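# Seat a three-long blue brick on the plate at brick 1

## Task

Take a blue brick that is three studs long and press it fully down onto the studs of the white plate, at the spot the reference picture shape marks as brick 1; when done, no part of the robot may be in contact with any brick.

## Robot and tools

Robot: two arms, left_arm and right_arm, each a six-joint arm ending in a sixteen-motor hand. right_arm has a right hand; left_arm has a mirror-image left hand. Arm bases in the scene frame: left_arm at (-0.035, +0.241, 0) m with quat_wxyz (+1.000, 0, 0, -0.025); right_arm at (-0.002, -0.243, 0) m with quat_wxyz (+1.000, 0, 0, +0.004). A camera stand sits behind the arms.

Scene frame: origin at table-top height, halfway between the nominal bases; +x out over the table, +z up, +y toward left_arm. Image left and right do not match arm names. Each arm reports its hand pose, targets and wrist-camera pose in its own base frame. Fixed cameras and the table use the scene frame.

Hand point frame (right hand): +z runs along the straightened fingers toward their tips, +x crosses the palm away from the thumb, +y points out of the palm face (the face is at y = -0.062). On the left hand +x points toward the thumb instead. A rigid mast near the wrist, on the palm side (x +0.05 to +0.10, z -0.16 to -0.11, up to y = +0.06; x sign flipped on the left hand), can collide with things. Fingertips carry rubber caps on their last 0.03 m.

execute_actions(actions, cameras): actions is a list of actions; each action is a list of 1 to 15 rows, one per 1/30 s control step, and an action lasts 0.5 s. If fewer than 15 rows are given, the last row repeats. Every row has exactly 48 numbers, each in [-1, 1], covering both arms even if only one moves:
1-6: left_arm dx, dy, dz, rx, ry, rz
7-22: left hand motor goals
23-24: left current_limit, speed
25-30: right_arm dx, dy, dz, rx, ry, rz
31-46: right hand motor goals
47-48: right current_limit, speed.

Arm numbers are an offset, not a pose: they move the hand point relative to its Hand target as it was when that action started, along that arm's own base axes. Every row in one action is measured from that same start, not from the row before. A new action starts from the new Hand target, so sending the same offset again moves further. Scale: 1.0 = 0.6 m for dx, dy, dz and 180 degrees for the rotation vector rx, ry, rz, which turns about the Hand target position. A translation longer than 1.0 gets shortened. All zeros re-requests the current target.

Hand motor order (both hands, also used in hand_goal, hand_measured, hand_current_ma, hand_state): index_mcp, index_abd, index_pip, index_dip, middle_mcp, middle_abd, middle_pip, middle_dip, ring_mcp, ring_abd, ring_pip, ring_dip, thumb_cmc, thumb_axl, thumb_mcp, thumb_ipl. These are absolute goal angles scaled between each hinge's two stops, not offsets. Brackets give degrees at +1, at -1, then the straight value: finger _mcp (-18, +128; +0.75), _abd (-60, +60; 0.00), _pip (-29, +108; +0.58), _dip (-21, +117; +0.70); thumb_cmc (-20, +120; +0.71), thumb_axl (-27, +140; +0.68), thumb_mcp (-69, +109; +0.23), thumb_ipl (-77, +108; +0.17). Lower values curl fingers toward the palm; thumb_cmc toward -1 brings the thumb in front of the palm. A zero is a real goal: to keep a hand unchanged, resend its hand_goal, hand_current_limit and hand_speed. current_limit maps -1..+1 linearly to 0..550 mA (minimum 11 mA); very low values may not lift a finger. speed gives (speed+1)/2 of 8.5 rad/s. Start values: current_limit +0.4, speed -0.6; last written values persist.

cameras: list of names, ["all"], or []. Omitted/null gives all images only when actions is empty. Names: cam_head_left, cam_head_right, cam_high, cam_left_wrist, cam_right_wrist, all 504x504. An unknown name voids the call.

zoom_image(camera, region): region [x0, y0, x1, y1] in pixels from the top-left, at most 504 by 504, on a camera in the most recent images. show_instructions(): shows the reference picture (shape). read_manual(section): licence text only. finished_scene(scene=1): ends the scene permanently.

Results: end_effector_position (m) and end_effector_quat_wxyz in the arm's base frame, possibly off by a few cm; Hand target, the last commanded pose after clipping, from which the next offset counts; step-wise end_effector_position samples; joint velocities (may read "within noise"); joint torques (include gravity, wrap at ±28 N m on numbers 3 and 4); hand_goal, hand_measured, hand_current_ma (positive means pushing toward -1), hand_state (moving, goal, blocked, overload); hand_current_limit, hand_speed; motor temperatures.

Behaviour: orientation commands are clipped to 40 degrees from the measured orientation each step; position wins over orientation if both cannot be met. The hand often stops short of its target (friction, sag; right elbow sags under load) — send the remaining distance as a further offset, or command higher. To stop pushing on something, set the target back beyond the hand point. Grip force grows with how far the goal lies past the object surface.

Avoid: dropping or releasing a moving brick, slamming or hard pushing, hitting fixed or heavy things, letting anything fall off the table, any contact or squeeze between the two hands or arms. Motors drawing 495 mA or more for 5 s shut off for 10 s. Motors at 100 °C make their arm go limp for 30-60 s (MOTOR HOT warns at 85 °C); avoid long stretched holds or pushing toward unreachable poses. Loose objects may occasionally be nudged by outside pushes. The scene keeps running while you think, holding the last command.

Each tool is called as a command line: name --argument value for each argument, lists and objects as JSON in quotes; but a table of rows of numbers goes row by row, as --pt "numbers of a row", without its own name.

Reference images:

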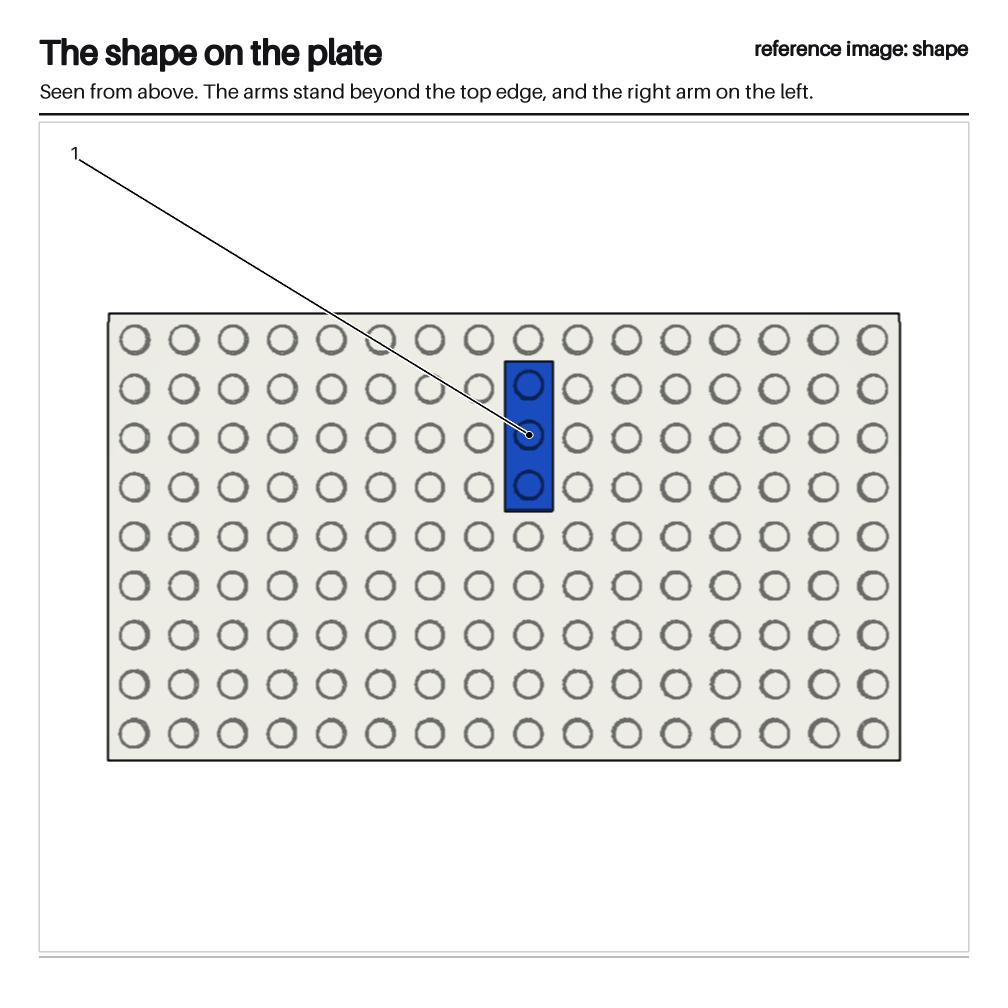

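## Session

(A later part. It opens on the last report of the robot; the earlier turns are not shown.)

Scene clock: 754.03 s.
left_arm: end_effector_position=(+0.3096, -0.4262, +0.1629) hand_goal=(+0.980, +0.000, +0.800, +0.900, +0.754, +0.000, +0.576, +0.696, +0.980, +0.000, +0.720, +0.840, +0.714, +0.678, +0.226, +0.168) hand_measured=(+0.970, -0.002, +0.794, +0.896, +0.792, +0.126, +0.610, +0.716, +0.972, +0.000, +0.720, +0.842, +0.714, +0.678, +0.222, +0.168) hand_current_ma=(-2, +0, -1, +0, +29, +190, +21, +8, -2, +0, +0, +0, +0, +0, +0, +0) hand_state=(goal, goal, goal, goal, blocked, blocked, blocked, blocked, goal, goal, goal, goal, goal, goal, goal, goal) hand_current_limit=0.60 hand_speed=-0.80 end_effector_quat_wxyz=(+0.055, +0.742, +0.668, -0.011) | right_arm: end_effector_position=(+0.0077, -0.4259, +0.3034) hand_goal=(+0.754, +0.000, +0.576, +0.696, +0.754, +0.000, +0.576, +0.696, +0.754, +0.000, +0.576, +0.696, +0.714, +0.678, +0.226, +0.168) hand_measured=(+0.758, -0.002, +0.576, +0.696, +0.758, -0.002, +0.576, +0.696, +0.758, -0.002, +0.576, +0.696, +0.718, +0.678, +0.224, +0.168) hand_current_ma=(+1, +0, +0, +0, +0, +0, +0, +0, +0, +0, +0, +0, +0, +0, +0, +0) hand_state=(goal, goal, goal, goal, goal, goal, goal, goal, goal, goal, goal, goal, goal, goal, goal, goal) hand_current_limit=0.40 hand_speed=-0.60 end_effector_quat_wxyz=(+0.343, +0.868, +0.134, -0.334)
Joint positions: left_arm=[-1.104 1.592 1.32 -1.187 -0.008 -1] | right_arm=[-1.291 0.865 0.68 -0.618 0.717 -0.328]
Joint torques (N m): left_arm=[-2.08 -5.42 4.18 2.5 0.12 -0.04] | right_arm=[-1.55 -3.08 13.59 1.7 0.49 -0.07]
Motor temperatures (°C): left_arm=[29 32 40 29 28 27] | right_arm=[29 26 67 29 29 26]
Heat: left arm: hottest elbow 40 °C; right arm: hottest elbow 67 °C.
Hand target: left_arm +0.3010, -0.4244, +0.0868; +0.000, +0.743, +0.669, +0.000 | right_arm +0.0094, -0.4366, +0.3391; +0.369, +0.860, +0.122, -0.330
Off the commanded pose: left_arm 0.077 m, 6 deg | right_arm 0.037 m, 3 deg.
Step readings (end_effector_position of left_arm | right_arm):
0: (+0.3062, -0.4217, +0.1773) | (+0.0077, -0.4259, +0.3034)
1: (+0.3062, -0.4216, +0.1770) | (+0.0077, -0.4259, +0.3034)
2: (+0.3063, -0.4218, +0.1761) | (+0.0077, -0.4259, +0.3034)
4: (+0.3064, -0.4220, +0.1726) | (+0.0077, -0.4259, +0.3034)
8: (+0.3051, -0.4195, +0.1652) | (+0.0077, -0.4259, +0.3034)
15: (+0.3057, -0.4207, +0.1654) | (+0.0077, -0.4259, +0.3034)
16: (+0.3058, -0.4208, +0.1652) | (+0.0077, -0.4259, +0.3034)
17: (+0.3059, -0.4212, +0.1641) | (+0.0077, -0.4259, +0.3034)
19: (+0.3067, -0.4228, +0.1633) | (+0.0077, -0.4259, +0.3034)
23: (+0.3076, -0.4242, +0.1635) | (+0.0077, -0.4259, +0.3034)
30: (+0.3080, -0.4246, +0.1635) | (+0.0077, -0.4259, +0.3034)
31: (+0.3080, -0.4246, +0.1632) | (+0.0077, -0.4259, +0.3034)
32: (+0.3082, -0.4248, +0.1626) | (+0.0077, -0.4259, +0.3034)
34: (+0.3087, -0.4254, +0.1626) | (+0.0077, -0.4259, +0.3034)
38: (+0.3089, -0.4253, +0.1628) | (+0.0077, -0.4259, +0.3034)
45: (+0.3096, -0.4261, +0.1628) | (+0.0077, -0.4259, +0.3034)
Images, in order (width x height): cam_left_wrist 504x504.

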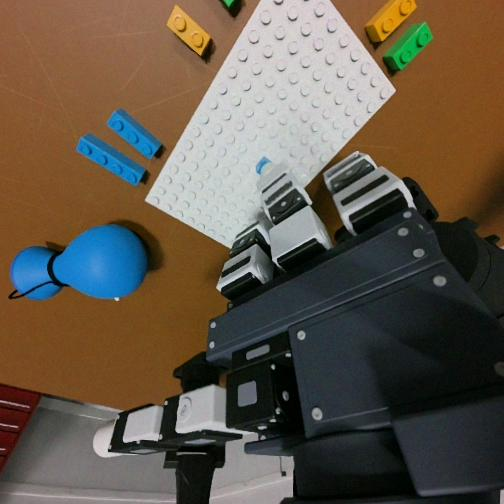

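execute_actions --actions '[[[0,0,0.05,0,0,0,0.98,0,0.8,0.9,0.754,0,0.576,0.696,0.98,0,0.72,0.84,0.714,0.678,0.226,0.168,0.6,-0.8,0,0,0,0,0,0,0.754,0,0.576,0.696,0.754,0,0.576,0.696,0.754,0,0.576,0.696,0.714,0.678,0.226,0.168,0.4,-0.6]],[[0,0,0.05,0,0,0,0.98,0,0.8,0.9,0.754,0,0.576,0.696,0.98,0,0.72,0.84,0.714,0.678,0.226,0.168,0.6,-0.8,0,0,0,0,0,0,0.754,0,0.576,0.696,0.754,0,0.576,0.696,0.754,0,0.576,0.696,0.714,0.678,0.226,0.168,0.4,-0.6]],[[0,0,0.08,0,0,0,0.98,0,0.8,0.9,0.754,0,0.576,0.696,0.98,0,0.72,0.84,0.714,0.678,0.226,0.168,0.6,-0.8,0,0,0,0,0,0,0.754,0,0.576,0.696,0.754,0,0.576,0.696,0.754,0,0.576,0.696,0.714,0.678,0.226,0.168,0.4,-0.6]],[[-0.0268,-0.0045,0.0,0,0,0,0.98,0,0.8,0.9,0.754,0,0.576,0.696,0.98,0,0.72,0.84,0.714,0.678,0.226,0.168,0.6,-0.8,0,0,0,0,0,0,0.754,0,0.576,0.696,0.754,0,0.576,0.696,0.754,0,0.576,0.696,0.714,0.678,0.226,0.168,0.4,-0.6]],[[0,0,-0.045,0,0,0,0.98,0,0.8,0.9,0.754,0,0.576,0.696,0.98,0,0.72,0.84,0.714,0.678,0.226,0.168,0.6,-0.8,0,0,0,0,0,0,0.754,0,0.576,0.696,0.754,0,0.576,0.696,0.754,0,0.576,0.696,0.714,0.678,0.226,0.168,0.4,-0.6]]]' --cameras '["cam_left_wrist","cam_high","cam_head_left","cam_head_right"]'

zoom_image --camera "cam_left_wrist" --region '[220, 96, 300, 176]'

Scene clock: 765.13 s.
left_arm: end_effector_position=(+0.2872, -0.4233, +0.1800) hand_goal=(+0.980, +0.000, +0.800, +0.900, +0.754, +0.000, +0.576, +0.696, +0.980, +0.000, +0.720, +0.840, +0.714, +0.678, +0.226, +0.168) hand_measured=(+0.970, -0.002, +0.794, +0.896, +0.752, -0.004, +0.576, +0.698, +0.972, +0.000, +0.720, +0.842, +0.714, +0.678, +0.222, +0.168) hand_current_ma=(-2, +0, -1, +0, +0, +0, +0, +0, -2, +0, +0, +0, +0, +0, +0, +0) hand_state=(goal, goal, goal, goal, goal, goal, goal, goal, goal, goal, goal, goal, goal, goal, goal, goal) hand_current_limit=0.60 hand_speed=-0.80 end_effector_quat_wxyz=(+0.007, +0.746, +0.666, -0.001) | right_arm: end_effector_position=(+0.0077, -0.4259, +0.3034) hand_goal=(+0.754, +0.000, +0.576, +0.696, +0.754, +0.000, +0.576, +0.696, +0.754, +0.000, +0.576, +0.696, +0.714, +0.678, +0.226, +0.168) hand_measured=(+0.758, -0.002, +0.576, +0.696, +0.758, -0.002, +0.576, +0.696, +0.758, -0.002, +0.576, +0.696, +0.718, +0.678, +0.224, +0.168) hand_current_ma=(+1, +0, +0, +0, +0, +0, +0, +0, +0, +0, +0, +0, +0, +0, +0, +0) hand_state=(goal, goal, goal, goal, goal, goal, goal, goal, goal, goal, goal, goal, goal, goal, goal, goal) hand_current_limit=0.40 hand_speed=-0.60 end_effector_quat_wxyz=(+0.343, +0.868, +0.134, -0.334)
Joint positions: left_arm=[-1.14 1.606 1.396 -1.346 -0.002 -1.028] | right_arm=[-1.291 0.865 0.68 -0.618 0.717 -0.328]
Joint torques (N m): left_arm=[-1.73 -11.11 8.68 0.95 -0.12 -0.08] | right_arm=[-1.49 -3.02 13.6 1.69 0.49 -0.08]
Motor temperatures (°C): left_arm=[29 32 39 29 28 27] | right_arm=[29 26 67 29 29 26]
Heat: left arm: hottest elbow 39 °C; right arm: hottest elbow 67 °C.
Hand target: left_arm +0.2849, -0.4269, +0.1677; +0.000, +0.743, +0.669, +0.000 | right_arm +0.0094, -0.4366, +0.3391; +0.369, +0.860, +0.122, -0.330
Off the commanded pose: left_arm 0.013 m, 1 deg | right_arm 0.037 m, 3 deg.
Step readings (end_effector_position of left_arm | right_arm):
0: (+0.3096, -0.4262, +0.1629) | (+0.0077, -0.4259, +0.3034)
1: (+0.3097, -0.4262, +0.1629) | (+0.0077, -0.4259, +0.3034)
2: (+0.3097, -0.4262, +0.1631) | (+0.0077, -0.4259, +0.3034)
4: (+0.3095, -0.4258, +0.1640) | (+0.0077, -0.4259, +0.3034)
8: (+0.3089, -0.4245, +0.1645) | (+0.0077, -0.4259, +0.3034)
15: (+0.3082, -0.4232, +0.1644) | (+0.0077, -0.4259, +0.3034)
16: (+0.3082, -0.4232, +0.1648) | (+0.0077, -0.4259, +0.3034)
17: (+0.3079, -0.4226, +0.1657) | (+0.0077, -0.4259, +0.3034)
19: (+0.3062, -0.4199, +0.1658) | (+0.0077, -0.4259, +0.3034)
23: (+0.3044, -0.4173, +0.1652) | (+0.0077, -0.4259, +0.3034)
30: (+0.3041, -0.4170, +0.1652) | (+0.0077, -0.4259, +0.3034)
31: (+0.3041, -0.4169, +0.1657) | (+0.0077, -0.4259, +0.3034)
32: (+0.3036, -0.4159, +0.1668) | (+0.0077, -0.4259, +0.3034)
34: (+0.3013, -0.4114, +0.1691) | (+0.0077, -0.4259, +0.3034)
38: (+0.2996, -0.4080, +0.1782) | (+0.0077, -0.4259, +0.3034)
45: (+0.3010, -0.4110, +0.1875) | (+0.0077, -0.4259, +0.3034)
46: (+0.3007, -0.4108, +0.1874) | (+0.0077, -0.4259, +0.3034)
47: (+0.3003, -0.4108, +0.1874) | (+0.0077, -0.4259, +0.3034)
49: (+0.2980, -0.4118, +0.1874) | (+0.0077, -0.4259, +0.3034)
53: (+0.2899, -0.4166, +0.1874) | (+0.0077, -0.4259, +0.3034)
60: (+0.2852, -0.4190, +0.1873) | (+0.0077, -0.4259, +0.3034)
61: (+0.2852, -0.4190, +0.1873) | (+0.0077, -0.4259, +0.3034)
62: (+0.2853, -0.4192, +0.1873) | (+0.0077, -0.4259, +0.3034)
64: (+0.2864, -0.4215, +0.1870) | (+0.0077, -0.4259, +0.3034)
68: (+0.2876, -0.4242, +0.1836) | (+0.0077, -0.4259, +0.3034)
75: (+0.2871, -0.4231, +0.1799) | (+0.0077, -0.4259, +0.3034)
Images, in order (width x height): cam_head_left 504x504, cam_head_right 504x504, cam_high 504x504, cam_left_wrist 504x504.

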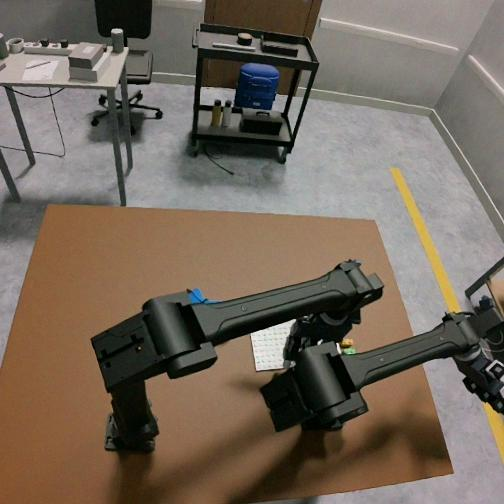

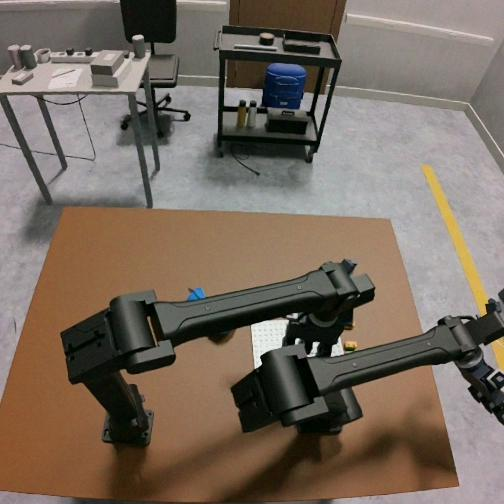

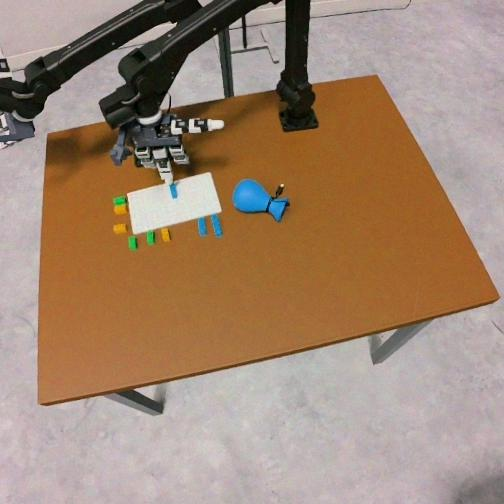

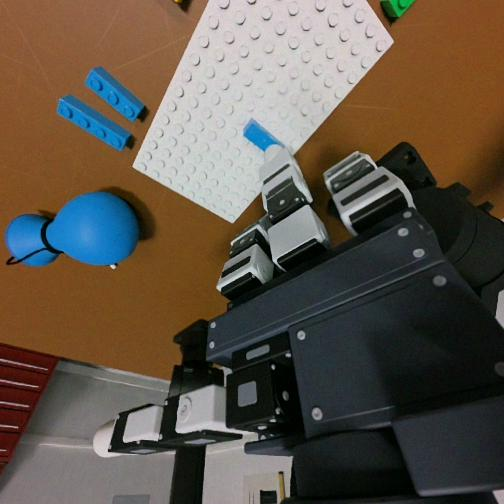

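Scaled by 6.300 from the camera's 504x504 image, which has a finer 720x720 frame.

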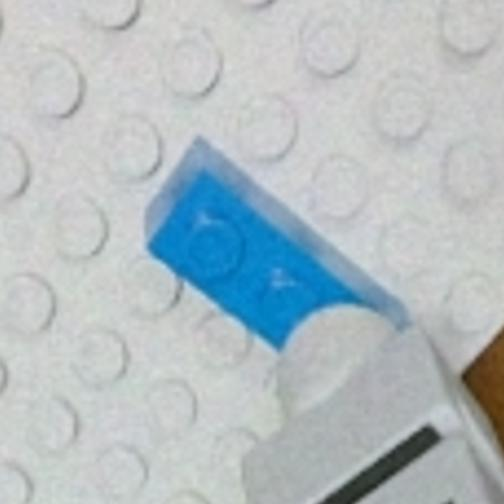

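execute_actions --actions '[[[0.003,0.001,-0.045,0,0,0,0.98,0,0.8,0.9,0.754,0,0.576,0.696,0.98,0,0.72,0.84,0.714,0.678,0.226,0.168,0.7,-0.8,0,0,0,0,0,0,0.754,0,0.576,0.696,0.754,0,0.576,0.696,0.754,0,0.576,0.696,0.714,0.678,0.226,0.168,0.4,-0.6]],[[0,0,-0.05,0,0,0,0.98,0,0.8,0.9,0.754,0,0.576,0.696,0.98,0,0.72,0.84,0.714,0.678,0.226,0.168,0.7,-0.8,0,0,0,0,0,0,0.754,0,0.576,0.696,0.754,0,0.576,0.696,0.754,0,0.576,0.696,0.714,0.678,0.226,0.168,0.4,-0.6]],[[0,0,-0.05,0,0,0,0.98,0,0.8,0.9,0.754,0,0.576,0.696,0.98,0,0.72,0.84,0.714,0.678,0.226,0.168,0.7,-0.8,0,0,0,0,0,0,0.754,0,0.576,0.696,0.754,0,0.576,0.696,0.754,0,0.576,0.696,0.714,0.678,0.226,0.168,0.4,-0.6]],[[0,0,-0.05,0,0,0,0.98,0,0.8,0.9,0.754,0,0.576,0.696,0.98,0,0.72,0.84,0.714,0.678,0.226,0.168,0.7,-0.8,0,0,0,0,0,0,0.754,0,0.576,0.696,0.754,0,0.576,0.696,0.754,0,0.576,0.696,0.714,0.678,0.226,0.168,0.4,-0.6]]]' --cameras '["cam_left_wrist"]'

zoom_image --camera "cam_left_wrist" --region '[220, 96, 300, 196]'

Scene clock: 771.40 s.
left_arm: end_effector_position=(+0.2948, -0.4382, +0.1428) hand_goal=(+0.980, +0.000, +0.800, +0.900, +0.754, +0.000, +0.576, +0.696, +0.980, +0.000, +0.720, +0.840, +0.714, +0.678, +0.226, +0.168) hand_measured=(+0.970, -0.002, +0.794, +0.896, +0.794, +0.118, +0.612, +0.716, +0.972, +0.000, +0.720, +0.842, +0.714, +0.678, +0.222, +0.168) hand_current_ma=(-2, +0, -1, +0, +32, +169, +23, +8, -1, +0, +0, +0, +0, +0, -1, +0) hand_state=(goal, goal, goal, goal, blocked, blocked, blocked, blocked, goal, goal, goal, goal, goal, goal, goal, goal) hand_current_limit=0.70 hand_speed=-0.80 end_effector_quat_wxyz=(+0.072, +0.743, +0.665, -0.019) | right_arm: end_effector_position=(+0.0077, -0.4259, +0.3034) hand_goal=(+0.754, +0.000, +0.576, +0.696, +0.754, +0.000, +0.576, +0.696, +0.754, +0.000, +0.576, +0.696, +0.714, +0.678, +0.226, +0.168) hand_measured=(+0.758, -0.002, +0.576, +0.696, +0.758, -0.002, +0.576, +0.696, +0.758, -0.002, +0.576, +0.696, +0.718, +0.678, +0.224, +0.168) hand_current_ma=(+1, +0, +0, +0, +0, +0, +0, +0, +0, +0, +0, +0, +0, +0, +0, +0) hand_state=(goal, goal, goal, goal, goal, goal, goal, goal, goal, goal, goal, goal, goal, goal, goal, goal) hand_current_limit=0.40 hand_speed=-0.60 end_effector_quat_wxyz=(+0.343, +0.868, +0.134, -0.334)
Joint positions: left_arm=[-1.14 1.596 1.266 -1.092 -0.006 -1.028] | right_arm=[-1.291 0.865 0.68 -0.618 0.717 -0.328]
Joint torques (N m): left_arm=[-1.55 -3.9 3.32 2.19 0.03 -0.05] | right_arm=[-1.44 -3.14 13.59 1.7 0.49 -0.07]
Motor temperatures (°C): left_arm=[29 32 39 29 28 27] | right_arm=[29 26 67 29 29 26]
Heat: left arm: hottest elbow 39 °C; right arm: hottest elbow 67 °C.
Hand target: left_arm +0.2868, -0.4264, +0.0508; +0.000, +0.743, +0.669, +0.000 | right_arm +0.0094, -0.4366, +0.3391; +0.369, +0.860, +0.122, -0.330
Off the commanded pose: left_arm 0.093 m, 9 deg | right_arm 0.037 m, 3 deg.
Step readings (end_effector_position of left_arm | right_arm):
0: (+0.2873, -0.4234, +0.1800) | (+0.0077, -0.4259, +0.3034)
1: (+0.2873, -0.4235, +0.1797) | (+0.0077, -0.4259, +0.3034)
2: (+0.2875, -0.4239, +0.1784) | (+0.0077, -0.4259, +0.3034)
4: (+0.2881, -0.4252, +0.1738) | (+0.0077, -0.4259, +0.3034)
8: (+0.2872, -0.4236, +0.1635) | (+0.0077, -0.4259, +0.3034)
15: (+0.2882, -0.4257, +0.1640) | (+0.0077, -0.4259, +0.3034)
16: (+0.2882, -0.4257, +0.1637) | (+0.0077, -0.4259, +0.3034)
17: (+0.2885, -0.4264, +0.1626) | (+0.0077, -0.4259, +0.3034)
19: (+0.2892, -0.4288, +0.1574) | (+0.0077, -0.4259, +0.3034)
23: (+0.2898, -0.4302, +0.1453) | (+0.0077, -0.4259, +0.3034)
30: (+0.2902, -0.4312, +0.1443) | (+0.0077, -0.4259, +0.3034)
31: (+0.2904, -0.4315, +0.1444) | (+0.0077, -0.4259, +0.3034)
32: (+0.2906, -0.4320, +0.1439) | (+0.0077, -0.4259, +0.3034)
34: (+0.2915, -0.4337, +0.1433) | (+0.0077, -0.4259, +0.3034)
38: (+0.2926, -0.4355, +0.1434) | (+0.0077, -0.4259, +0.3034)
45: (+0.2930, -0.4360, +0.1434) | (+0.0077, -0.4259, +0.3034)
46: (+0.2930, -0.4360, +0.1430) | (+0.0077, -0.4259, +0.3034)
47: (+0.2932, -0.4363, +0.1425) | (+0.0077, -0.4259, +0.3034)
49: (+0.2937, -0.4369, +0.1425) | (+0.0077, -0.4259, +0.3034)
53: (+0.2941, -0.4372, +0.1427) | (+0.0077, -0.4259, +0.3034)
60: (+0.2948, -0.4381, +0.1429) | (+0.0077, -0.4259, +0.3034)
Images, in order (width x height): cam_left_wrist 504x504.

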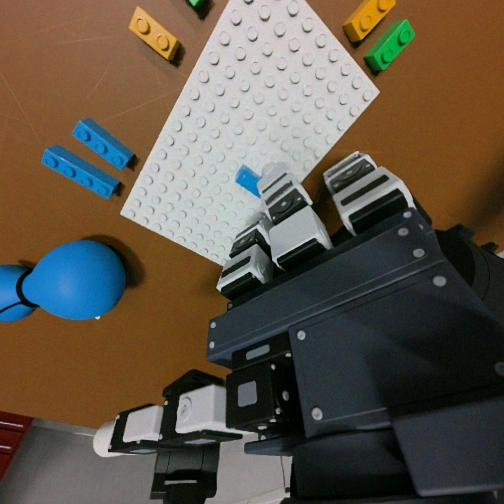

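Scaled by 5.040 from the camera's 504x504 image, which has a finer 720x720 frame.

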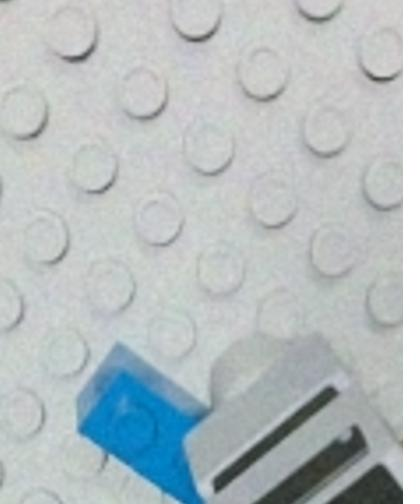

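execute_actions --actions '[[[0,0,0.06,0,0,0,0.98,0,0.8,0.9,0.754,0,0.576,0.696,0.98,0,0.72,0.84,0.714,0.678,0.226,0.168,0.4,-0.8,0,0,0,0,0,0,0.754,0,0.576,0.696,0.754,0,0.576,0.696,0.754,0,0.576,0.696,0.714,0.678,0.226,0.168,0.4,-0.6]],[[0.003,-0.006,0.06,0,0,0,0.98,0,0.8,0.9,0.754,0,0.576,0.696,0.98,0,0.72,0.84,0.714,0.678,0.226,0.168,0.4,-0.8,0,0,0,0,0,0,0.754,0,0.576,0.696,0.754,0,0.576,0.696,0.754,0,0.576,0.696,0.714,0.678,0.226,0.168,0.4,-0.6]]]' --cameras '["cam_left_wrist"]'

zoom_image --camera "cam_left_wrist" --region '[220, 96, 300, 196]'

Scene clock: 775.07 s.
left_arm: end_effector_position=(+0.2900, -0.4298, +0.1455) hand_goal=(+0.980, +0.000, +0.800, +0.900, +0.754, +0.000, +0.576, +0.696, +0.980, +0.000, +0.720, +0.840, +0.714, +0.678, +0.226, +0.168) hand_measured=(+0.970, -0.002, +0.794, +0.896, +0.752, -0.024, +0.578, +0.702, +0.972, +0.000, +0.720, +0.842, +0.714, +0.678, +0.222, +0.168) hand_current_ma=(-2, +0, -1, +0, +0, -8, +0, +1, -1, +0, +0, +0, +0, +0, -1, +0) hand_state=(goal, goal, goal, goal, goal, blocked, goal, goal, goal, goal, goal, goal, goal, goal, goal, goal) hand_current_limit=0.40 hand_speed=-0.80 end_effector_quat_wxyz=(+0.030, +0.745, +0.666, -0.009) | right_arm: end_effector_position=(+0.0077, -0.4259, +0.3034) hand_goal=(+0.754, +0.000, +0.576, +0.696, +0.754, +0.000, +0.576, +0.696, +0.754, +0.000, +0.576, +0.696, +0.714, +0.678, +0.226, +0.168) hand_measured=(+0.758, -0.002, +0.576, +0.696, +0.758, -0.002, +0.576, +0.696, +0.758, -0.002, +0.576, +0.696, +0.718, +0.678, +0.224, +0.168) hand_current_ma=(+1, +0, +0, +0, +0, +0, +0, +0, +0, +0, +0, +0, +0, +0, +0, +0) hand_state=(goal, goal, goal, goal, goal, goal, goal, goal, goal, goal, goal, goal, goal, goal, goal, goal) hand_current_limit=0.40 hand_speed=-0.60 end_effector_quat_wxyz=(+0.343, +0.868, +0.134, -0.334)
Joint positions: left_arm=[-1.14 1.617 1.312 -1.203 -0.001 -1.028] | right_arm=[-1.291 0.865 0.68 -0.618 0.717 -0.328]
Joint torques (N m): left_arm=[-1.44 -8.88 9.63 -0.34 -0.16 -0.04] | right_arm=[-1.55 -3.02 13.63 1.7 0.5 -0.07]
Motor temperatures (°C): left_arm=[29 32 39 29 28 27] | right_arm=[29 26 67 29 29 26]
Heat: left arm: hottest elbow 39 °C; right arm: hottest elbow 67 °C.
Hand target: left_arm +0.2886, -0.4301, +0.1228; +0.000, +0.743, +0.669, +0.000 | right_arm +0.0094, -0.4366, +0.3391; +0.369, +0.860, +0.122, -0.330
Off the commanded pose: left_arm 0.023 m, 4 deg | right_arm 0.037 m, 3 deg.
Step readings (end_effector_position of left_arm | right_arm):
0: (+0.2948, -0.4382, +0.1428) | (+0.0077, -0.4259, +0.3034)
1: (+0.2948, -0.4382, +0.1428) | (+0.0077, -0.4259, +0.3034)
2: (+0.2948, -0.4381, +0.1433) | (+0.0077, -0.4259, +0.3034)
4: (+0.2947, -0.4378, +0.1447) | (+0.0077, -0.4259, +0.3034)
8: (+0.2934, -0.4350, +0.1449) | (+0.0077, -0.4259, +0.3034)
15: (+0.2926, -0.4332, +0.1448) | (+0.0077, -0.4259, +0.3034)
16: (+0.2926, -0.4332, +0.1451) | (+0.0077, -0.4259, +0.3034)
17: (+0.2922, -0.4325, +0.1460) | (+0.0077, -0.4259, +0.3034)
19: (+0.2910, -0.4308, +0.1460) | (+0.0077, -0.4259, +0.3034)
23: (+0.2904, -0.4301, +0.1457) | (+0.0077, -0.4259, +0.3034)
30: (+0.2901, -0.4298, +0.1456) | (+0.0077, -0.4259, +0.3034)
Images, in order (width x height): cam_left_wrist 504x504.

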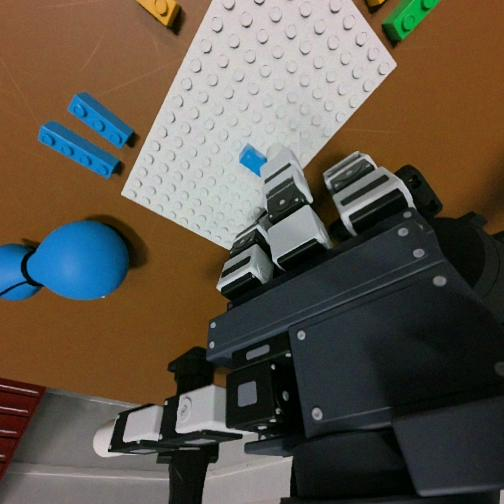

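Scaled by 5.040 from the camera's 504x504 image, which has a finer 720x720 frame.

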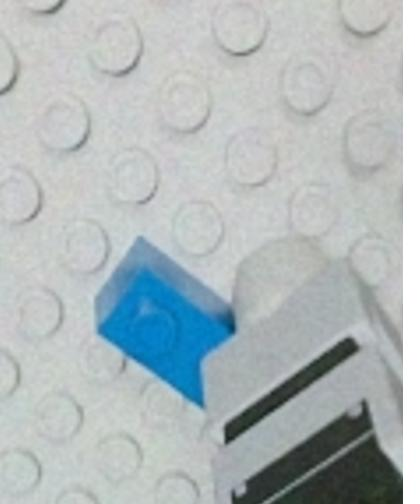

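execute_actions --actions '[[[0,0,0.004,0,0,0,0.98,0,0.8,0.9,0.754,-0.12,0.576,0.696,0.98,0,0.72,0.84,0.714,0.678,0.226,0.168,0.4,-0.8,0,0,0,0,0,0,0.754,0,0.576,0.696,0.754,0,0.576,0.696,0.754,0,0.576,0.696,0.714,0.678,0.226,0.168,0.4,-0.6]]]' --cameras '["cam_left_wrist"]'

Scene clock: 784.63 s.
left_arm: end_effector_position=(+0.2886, -0.4259, +0.1448) hand_goal=(+0.980, +0.000, +0.800, +0.900, +0.754, -0.120, +0.576, +0.696, +0.980, +0.000, +0.720, +0.840, +0.714, +0.678, +0.226, +0.168) hand_measured=(+0.970, -0.002, +0.794, +0.896, +0.744, -0.110, +0.572, +0.696, +0.972, +0.000, +0.720, +0.842, +0.714, +0.678, +0.222, +0.168) hand_current_ma=(-2, +0, -1, +0, -2, +1, +0, +0, -1, +0, +0, +0, +0, +0, -1, +0) hand_state=(goal, goal, goal, goal, goal, goal, goal, goal, goal, goal, goal, goal, goal, goal, goal, goal) hand_current_limit=0.40 hand_speed=-0.80 end_effector_quat_wxyz=(+0.022, +0.745, +0.666, -0.006) | right_arm: end_effector_position=(+0.0077, -0.4259, +0.3034) hand_goal=(+0.754, +0.000, +0.576, +0.696, +0.754, +0.000, +0.576, +0.696, +0.754, +0.000, +0.576, +0.696, +0.714, +0.678, +0.226, +0.168) hand_measured=(+0.758, -0.002, +0.576, +0.696, +0.758, -0.002, +0.576, +0.696, +0.758, -0.002, +0.576, +0.696, +0.718, +0.678, +0.224, +0.168) hand_current_ma=(+1, +0, +0, +0, +0, +0, +0, +0, +0, +0, +0, +0, +0, +0, +0, +0) hand_state=(goal, goal, goal, goal, goal, goal, goal, goal, goal, goal, goal, goal, goal, goal, goal, goal) hand_current_limit=0.40 hand_speed=-0.60 end_effector_quat_wxyz=(+0.343, +0.868, +0.134, -0.334)
Joint positions: left_arm=[-1.14 1.618 1.312 -1.219 -0.002 -1.028] | right_arm=[-1.291 0.865 0.68 -0.618 0.717 -0.328]
Joint torques (N m): left_arm=[-1.44 -8.82 9.96 0.05 -0.1 -0.04] | right_arm=[-1.44 -2.96 13.59 1.7 0.49 -0.08]
Motor temperatures (°C): left_arm=[29 32 39 29 28 27] | right_arm=[29 26 67 29 29 26]
Heat: left arm: hottest elbow 39 °C; right arm: hottest elbow 67 °C.
Hand target: left_arm +0.2886, -0.4300, +0.1252; +0.000, +0.743, +0.669, +0.000 | right_arm +0.0094, -0.4366, +0.3391; +0.369, +0.860, +0.122, -0.330
Off the commanded pose: left_arm 0.020 m, 3 deg | right_arm 0.037 m, 3 deg.
Step readings (end_effector_position of left_arm | right_arm):
0: (+0.2900, -0.4298, +0.1455) | (+0.0077, -0.4259, +0.3034)
1: (+0.2900, -0.4298, +0.1455) | (+0.0077, -0.4259, +0.3034)
2: (+0.2899, -0.4295, +0.1455) | (+0.0077, -0.4259, +0.3034)
4: (+0.2895, -0.4284, +0.1453) | (+0.0077, -0.4259, +0.3034)
8: (+0.2887, -0.4262, +0.1449) | (+0.0077, -0.4259, +0.3034)
15: (+0.2886, -0.4259, +0.1448) | (+0.0077, -0.4259, +0.3034)
Images, in order (width x height): cam_left_wrist 504x504.

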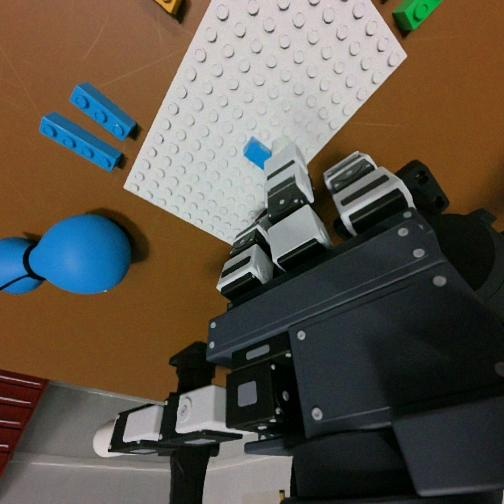

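execute_actions --actions '[[[0.019,-0.043,0.053,-0.0137,-0.006,0,0.98,0,0.8,0.9,0.754,-0.15,0.576,0.696,0.98,0,0.72,0.84,0.714,0.678,0.226,0.168,0.4,-0.8,0,0,0,0,0,0,0.754,0,0.576,0.696,0.754,0,0.576,0.696,0.754,0,0.576,0.696,0.714,0.678,0.226,0.168,0.4,-0.6]],[[0,0,0.05,0,0,0,0.98,0,0.8,0.9,0.754,-0.15,0.576,0.696,0.98,0,0.72,0.84,0.714,0.678,0.226,0.168,0.4,-0.8,0,0,0,0,0,0,0.754,0,0.576,0.696,0.754,0,0.576,0.696,0.754,0,0.576,0.696,0.714,0.678,0.226,0.168,0.4,-0.6]]]'

Scene clock: 787.80 s.
left_arm: end_effector_position=(+0.2969, -0.4443, +0.1752) hand_goal=(+0.980, +0.000, +0.800, +0.900, +0.754, -0.150, +0.576, +0.696, +0.980, +0.000, +0.720, +0.840, +0.714, +0.678, +0.226, +0.168) hand_measured=(+0.970, -0.002, +0.794, +0.896, +0.752, -0.146, +0.574, +0.696, +0.972, +0.000, +0.720, +0.842, +0.714, +0.678, +0.222, +0.168) hand_current_ma=(-2, +0, -1, +0, +0, +0, +0, +0, -1, +0, +0, +0, +0, +0, -1, +0) hand_state=(goal, goal, goal, goal, goal, goal, goal, goal, goal, goal, goal, goal, goal, goal, goal, goal) hand_current_limit=0.40 hand_speed=-0.80 end_effector_quat_wxyz=(+0.012, +0.746, +0.666, -0.003) | right_arm: end_effector_position=(+0.0077, -0.4259, +0.3034) hand_goal=(+0.754, +0.000, +0.576, +0.696, +0.754, +0.000, +0.576, +0.696, +0.754, +0.000, +0.576, +0.696, +0.714, +0.678, +0.226, +0.168) hand_measured=(+0.758, -0.002, +0.576, +0.696, +0.758, -0.002, +0.576, +0.696, +0.758, -0.002, +0.576, +0.696, +0.718, +0.678, +0.224, +0.168) hand_current_ma=(+1, +0, +0, +0, +0, +0, +0, +0, +0, +0, +0, +0, +0, +0, +0, +0) hand_state=(goal, goal, goal, goal, goal, goal, goal, goal, goal, goal, goal, goal, goal, goal, goal, goal) hand_current_limit=0.40 hand_speed=-0.60 end_effector_quat_wxyz=(+0.343, +0.868, +0.134, -0.334)
Joint positions: left_arm=[-1.14 1.661 1.452 -1.337 -0.002 -1.028] | right_arm=[-1.291 0.865 0.68 -0.618 0.717 -0.328]
Joint torques (N m): left_arm=[-1.38 -12.98 12.22 0.02 -0.06 -0.04] | right_arm=[-1.44 -2.9 13.57 1.73 0.49 -0.08]
Motor temperatures (°C): left_arm=[29 32 40 29 28 27] | right_arm=[29 26 67 29 29 26]
Heat: left arm: hottest elbow 40 °C; right arm: hottest elbow 67 °C.
Hand target: left_arm +0.2999, -0.4558, +0.1869; +0.022, +0.743, +0.669, -0.007 | right_arm +0.0094, -0.4366, +0.3391; +0.369, +0.860, +0.122, -0.330
Off the commanded pose: left_arm 0.017 m, 1 deg | right_arm 0.037 m, 3 deg.
Step readings (end_effector_position of left_arm | right_arm):
0: (+0.2886, -0.4259, +0.1448) | (+0.0077, -0.4259, +0.3034)
1: (+0.2887, -0.4262, +0.1453) | (+0.0077, -0.4259, +0.3034)
2: (+0.2888, -0.4265, +0.1459) | (+0.0077, -0.4259, +0.3034)
4: (+0.2900, -0.4292, +0.1459) | (+0.0077, -0.4259, +0.3034)
8: (+0.2943, -0.4387, +0.1473) | (+0.0077, -0.4259, +0.3034)
15: (+0.2964, -0.4431, +0.1531) | (+0.0077, -0.4259, +0.3034)
16: (+0.2964, -0.4432, +0.1536) | (+0.0077, -0.4259, +0.3034)
17: (+0.2961, -0.4425, +0.1547) | (+0.0077, -0.4259, +0.3034)
19: (+0.2952, -0.4406, +0.1587) | (+0.0077, -0.4259, +0.3034)
23: (+0.2964, -0.4432, +0.1698) | (+0.0077, -0.4259, +0.3034)
30: (+0.2972, -0.4448, +0.1752) | (+0.0077, -0.4259, +0.3034)

execute_actions --actions '[[[0.0,0.04,0.05,0.0137,0.006,0,0.98,0,0.8,0.9,0.98,0,0.8,0.9,0.98,0,0.72,0.84,0.714,0.678,0.226,0.168,0.4,-0.8,0,0,0,0,0,0,0.754,0,0.576,0.696,0.754,0,0.576,0.696,0.754,0,0.576,0.696,0.714,0.678,0.226,0.168,0.4,-0.6]]]' --cameras '["cam_left_wrist"]'

zoom_image --camera "cam_left_wrist" --region '[180, 60, 340, 220]'

Scene clock: 789.67 s.
left_arm: end_effector_position=(+0.2897, -0.4253, +0.1953) hand_goal=(+0.980, +0.000, +0.800, +0.900, +0.980, +0.000, +0.800, +0.900, +0.980, +0.000, +0.720, +0.840, +0.714, +0.678, +0.226, +0.168) hand_measured=(+0.970, -0.002, +0.794, +0.896, +0.970, -0.004, +0.794, +0.896, +0.972, +0.000, +0.720, +0.842, +0.714, +0.678, +0.222, +0.168) hand_current_ma=(-2, +0, -1, +0, -3, +0, -1, +0, -1, +0, +0, +0, +0, +0, -1, +0) hand_state=(goal, goal, goal, goal, goal, goal, goal, goal, goal, goal, goal, goal, goal, goal, goal, goal) hand_current_limit=0.40 hand_speed=-0.80 end_effector_quat_wxyz=(-0.020, +0.745, +0.667, +0.007) | right_arm: end_effector_position=(+0.0077, -0.4259, +0.3034) hand_goal=(+0.754, +0.000, +0.576, +0.696, +0.754, +0.000, +0.576, +0.696, +0.754, +0.000, +0.576, +0.696, +0.714, +0.678, +0.226, +0.168) hand_measured=(+0.758, -0.002, +0.576, +0.696, +0.758, -0.002, +0.576, +0.696, +0.758, -0.002, +0.576, +0.696, +0.718, +0.678, +0.224, +0.168) hand_current_ma=(+1, +0, +0, +0, +0, +0, +0, +0, +0, +0, +0, +0, +0, +0, +0, +0) hand_state=(goal, goal, goal, goal, goal, goal, goal, goal, goal, goal, goal, goal, goal, goal, goal, goal) hand_current_limit=0.40 hand_speed=-0.60 end_effector_quat_wxyz=(+0.343, +0.868, +0.134, -0.334)
Joint positions: left_arm=[-1.138 1.642 1.485 -1.457 -0.002 -1.028] | right_arm=[-1.291 0.865 0.68 -0.618 0.717 -0.328]
Joint torques (N m): left_arm=[0.03 -14.15 12.22 -0.13 -0.11 0.13] | right_arm=[-1.61 -2.96 13.6 1.69 0.5 -0.07]
Motor temperatures (°C): left_arm=[29 32 40 29 28 27] | right_arm=[29 26 67 29 29 26]
Heat: left arm: hottest elbow 40 °C; right arm: hottest elbow 67 °C.
Hand target: left_arm +0.2999, -0.4319, +0.2170; +0.000, +0.743, +0.669, +0.000 | right_arm +0.0094, -0.4366, +0.3391; +0.369, +0.860, +0.122, -0.330
Off the commanded pose: left_arm 0.025 m, 2 deg | right_arm 0.037 m, 3 deg.
Step readings (end_effector_position of left_arm | right_arm):
0: (+0.2969, -0.4443, +0.1752) | (+0.0077, -0.4259, +0.3034)
1: (+0.2968, -0.4440, +0.1753) | (+0.0077, -0.4259, +0.3034)
2: (+0.2958, -0.4420, +0.1758) | (+0.0077, -0.4259, +0.3034)
4: (+0.2934, -0.4366, +0.1780) | (+0.0077, -0.4259, +0.3034)
8: (+0.2903, -0.4270, +0.1851) | (+0.0077, -0.4259, +0.3034)
15: (+0.2898, -0.4255, +0.1949) | (+0.0077, -0.4259, +0.3034)
Images, in order (width x height): cam_left_wrist 504x504.

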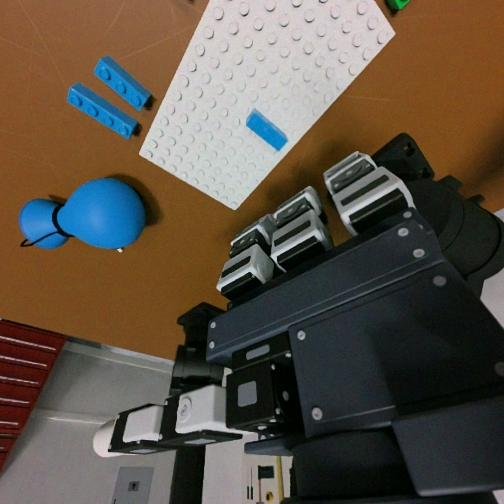

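Scaled by 3.150 from the camera's 504x504 image, which has a finer 720x720 frame.

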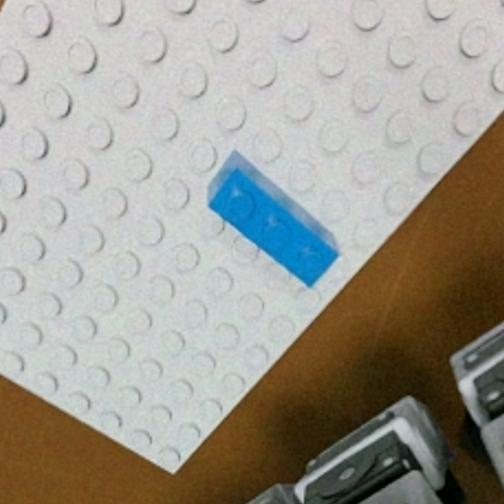

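zoom_image --camera "cam_left_wrist" --region '[225, 90, 305, 170]'

Scaled by 6.300 from the camera's 504x504 image, which has a finer 720x720 frame.

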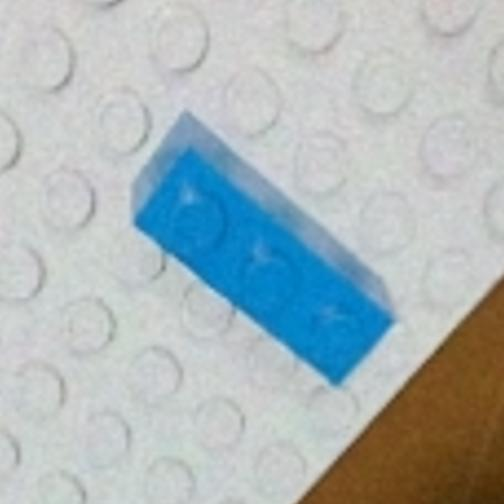

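execute_actions --actions '[]' --cameras '["all"]'

Scene clock: 796.60 s.
left_arm: end_effector_position=(+0.2897, -0.4253, +0.1953) hand_goal=(+0.980, +0.000, +0.800, +0.900, +0.980, +0.000, +0.800, +0.900, +0.980, +0.000, +0.720, +0.840, +0.714, +0.678, +0.226, +0.168) hand_measured=(+0.970, -0.002, +0.794, +0.896, +0.970, -0.004, +0.794, +0.896, +0.972, +0.000, +0.720, +0.842, +0.714, +0.678, +0.222, +0.168) hand_current_ma=(-2, +0, -1, +0, -3, +0, -1, +0, -1, +0, +0, +0, +0, +0, -1, +0) hand_state=(goal, goal, goal, goal, goal, goal, goal, goal, goal, goal, goal, goal, goal, goal, goal, goal) hand_current_limit=0.40 hand_speed=-0.80 end_effector_quat_wxyz=(-0.020, +0.745, +0.667, +0.007) | right_arm: end_effector_position=(+0.0077, -0.4259, +0.3034) hand_goal=(+0.754, +0.000, +0.576, +0.696, +0.754, +0.000, +0.576, +0.696, +0.754, +0.000, +0.576, +0.696, +0.714, +0.678, +0.226, +0.168) hand_measured=(+0.758, -0.002, +0.576, +0.696, +0.758, -0.002, +0.576, +0.696, +0.758, -0.002, +0.576, +0.696, +0.718, +0.678, +0.224, +0.168) hand_current_ma=(+1, +0, +0, +0, +0, +0, +0, +0, +0, +0, +0, +0, +0, +0, +0, +0) hand_state=(goal, goal, goal, goal, goal, goal, goal, goal, goal, goal, goal, goal, goal, goal, goal, goal) hand_current_limit=0.40 hand_speed=-0.60 end_effector_quat_wxyz=(+0.343, +0.868, +0.134, -0.334)
Joint positions: left_arm=[-1.138 1.642 1.485 -1.457 -0.002 -1.028] | right_arm=[-1.291 0.865 0.68 -0.618 0.717 -0.328]
Joint velocities: within noise
Joint torques (N m): left_arm=[-0.09 -14.1 12.21 -0.13 -0.11 0.14] | right_arm=[-1.61 -2.9 13.57 1.7 0.49 -0.07]
Motor temperatures (°C): left_arm=[29 32 41 29 28 27] | right_arm=[29 26 67 29 29 26]
Heat: left arm: hottest elbow 41 °C; right arm: hottest elbow 67 °C.
Hand target: left_arm +0.2999, -0.4319, +0.2170; +0.000, +0.743, +0.669, +0.000 | right_arm +0.0094, -0.4366, +0.3391; +0.369, +0.860, +0.122, -0.330
Off the commanded pose: left_arm 0.025 m, 2 deg | right_arm 0.037 m, 3 deg.

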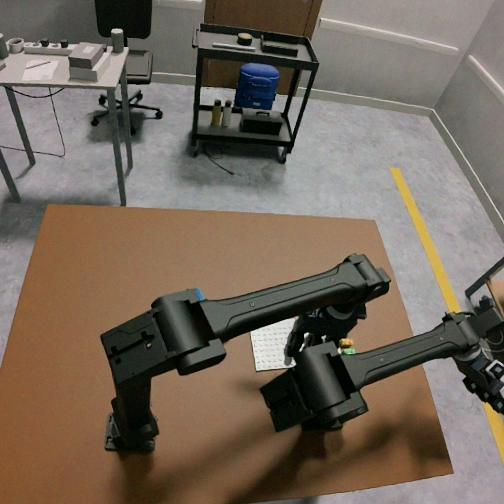

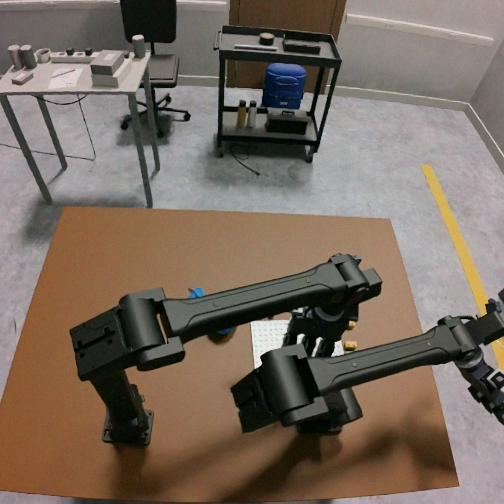

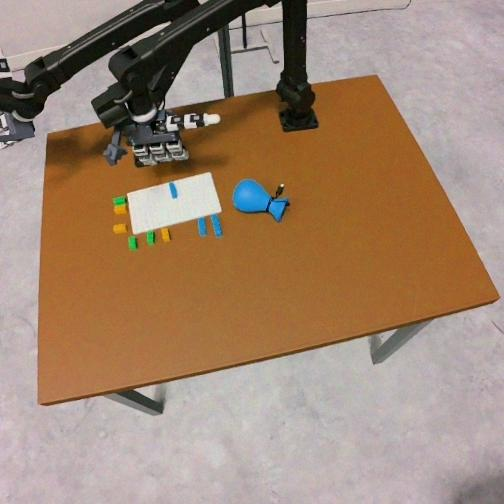

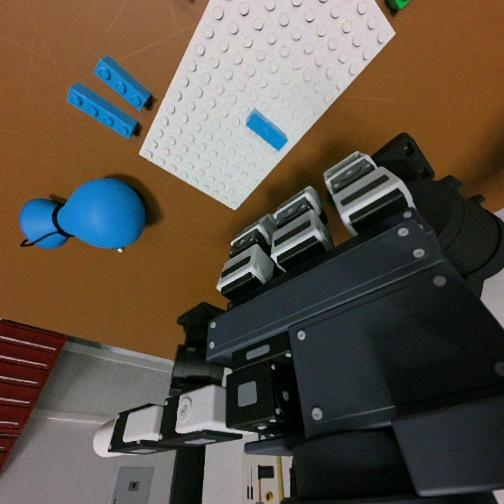

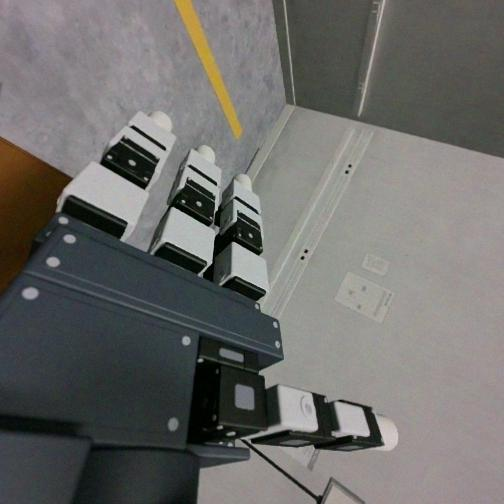

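zoom_image --camera "cam_high" --region '[155, 165, 215, 225]'

zoom_image --camera "cam_high" --region '[115, 160, 225, 240]'

Scaled by 8.400 from the camera's 504x504 image, which has a finer 720x720 frame.

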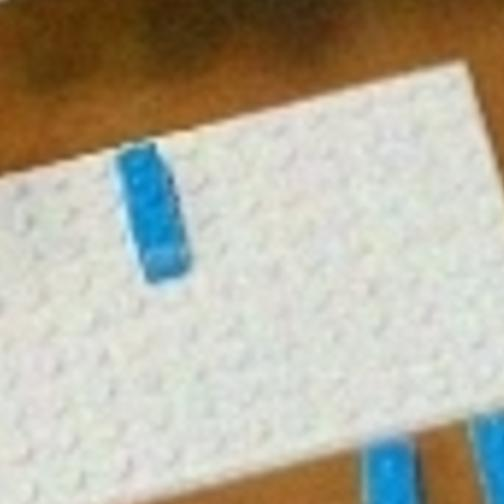

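Scaled by 4.582 from the camera's 504x504 image, which has a finer 720x720 frame.

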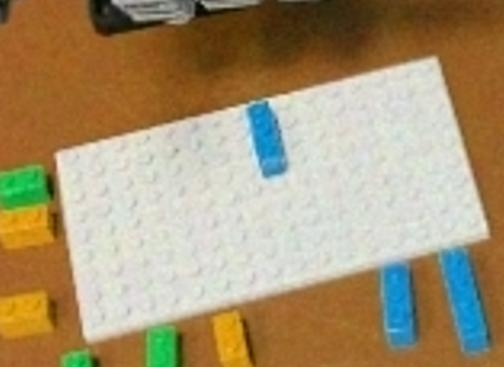

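finished_scene

The scene is finished: the task was done.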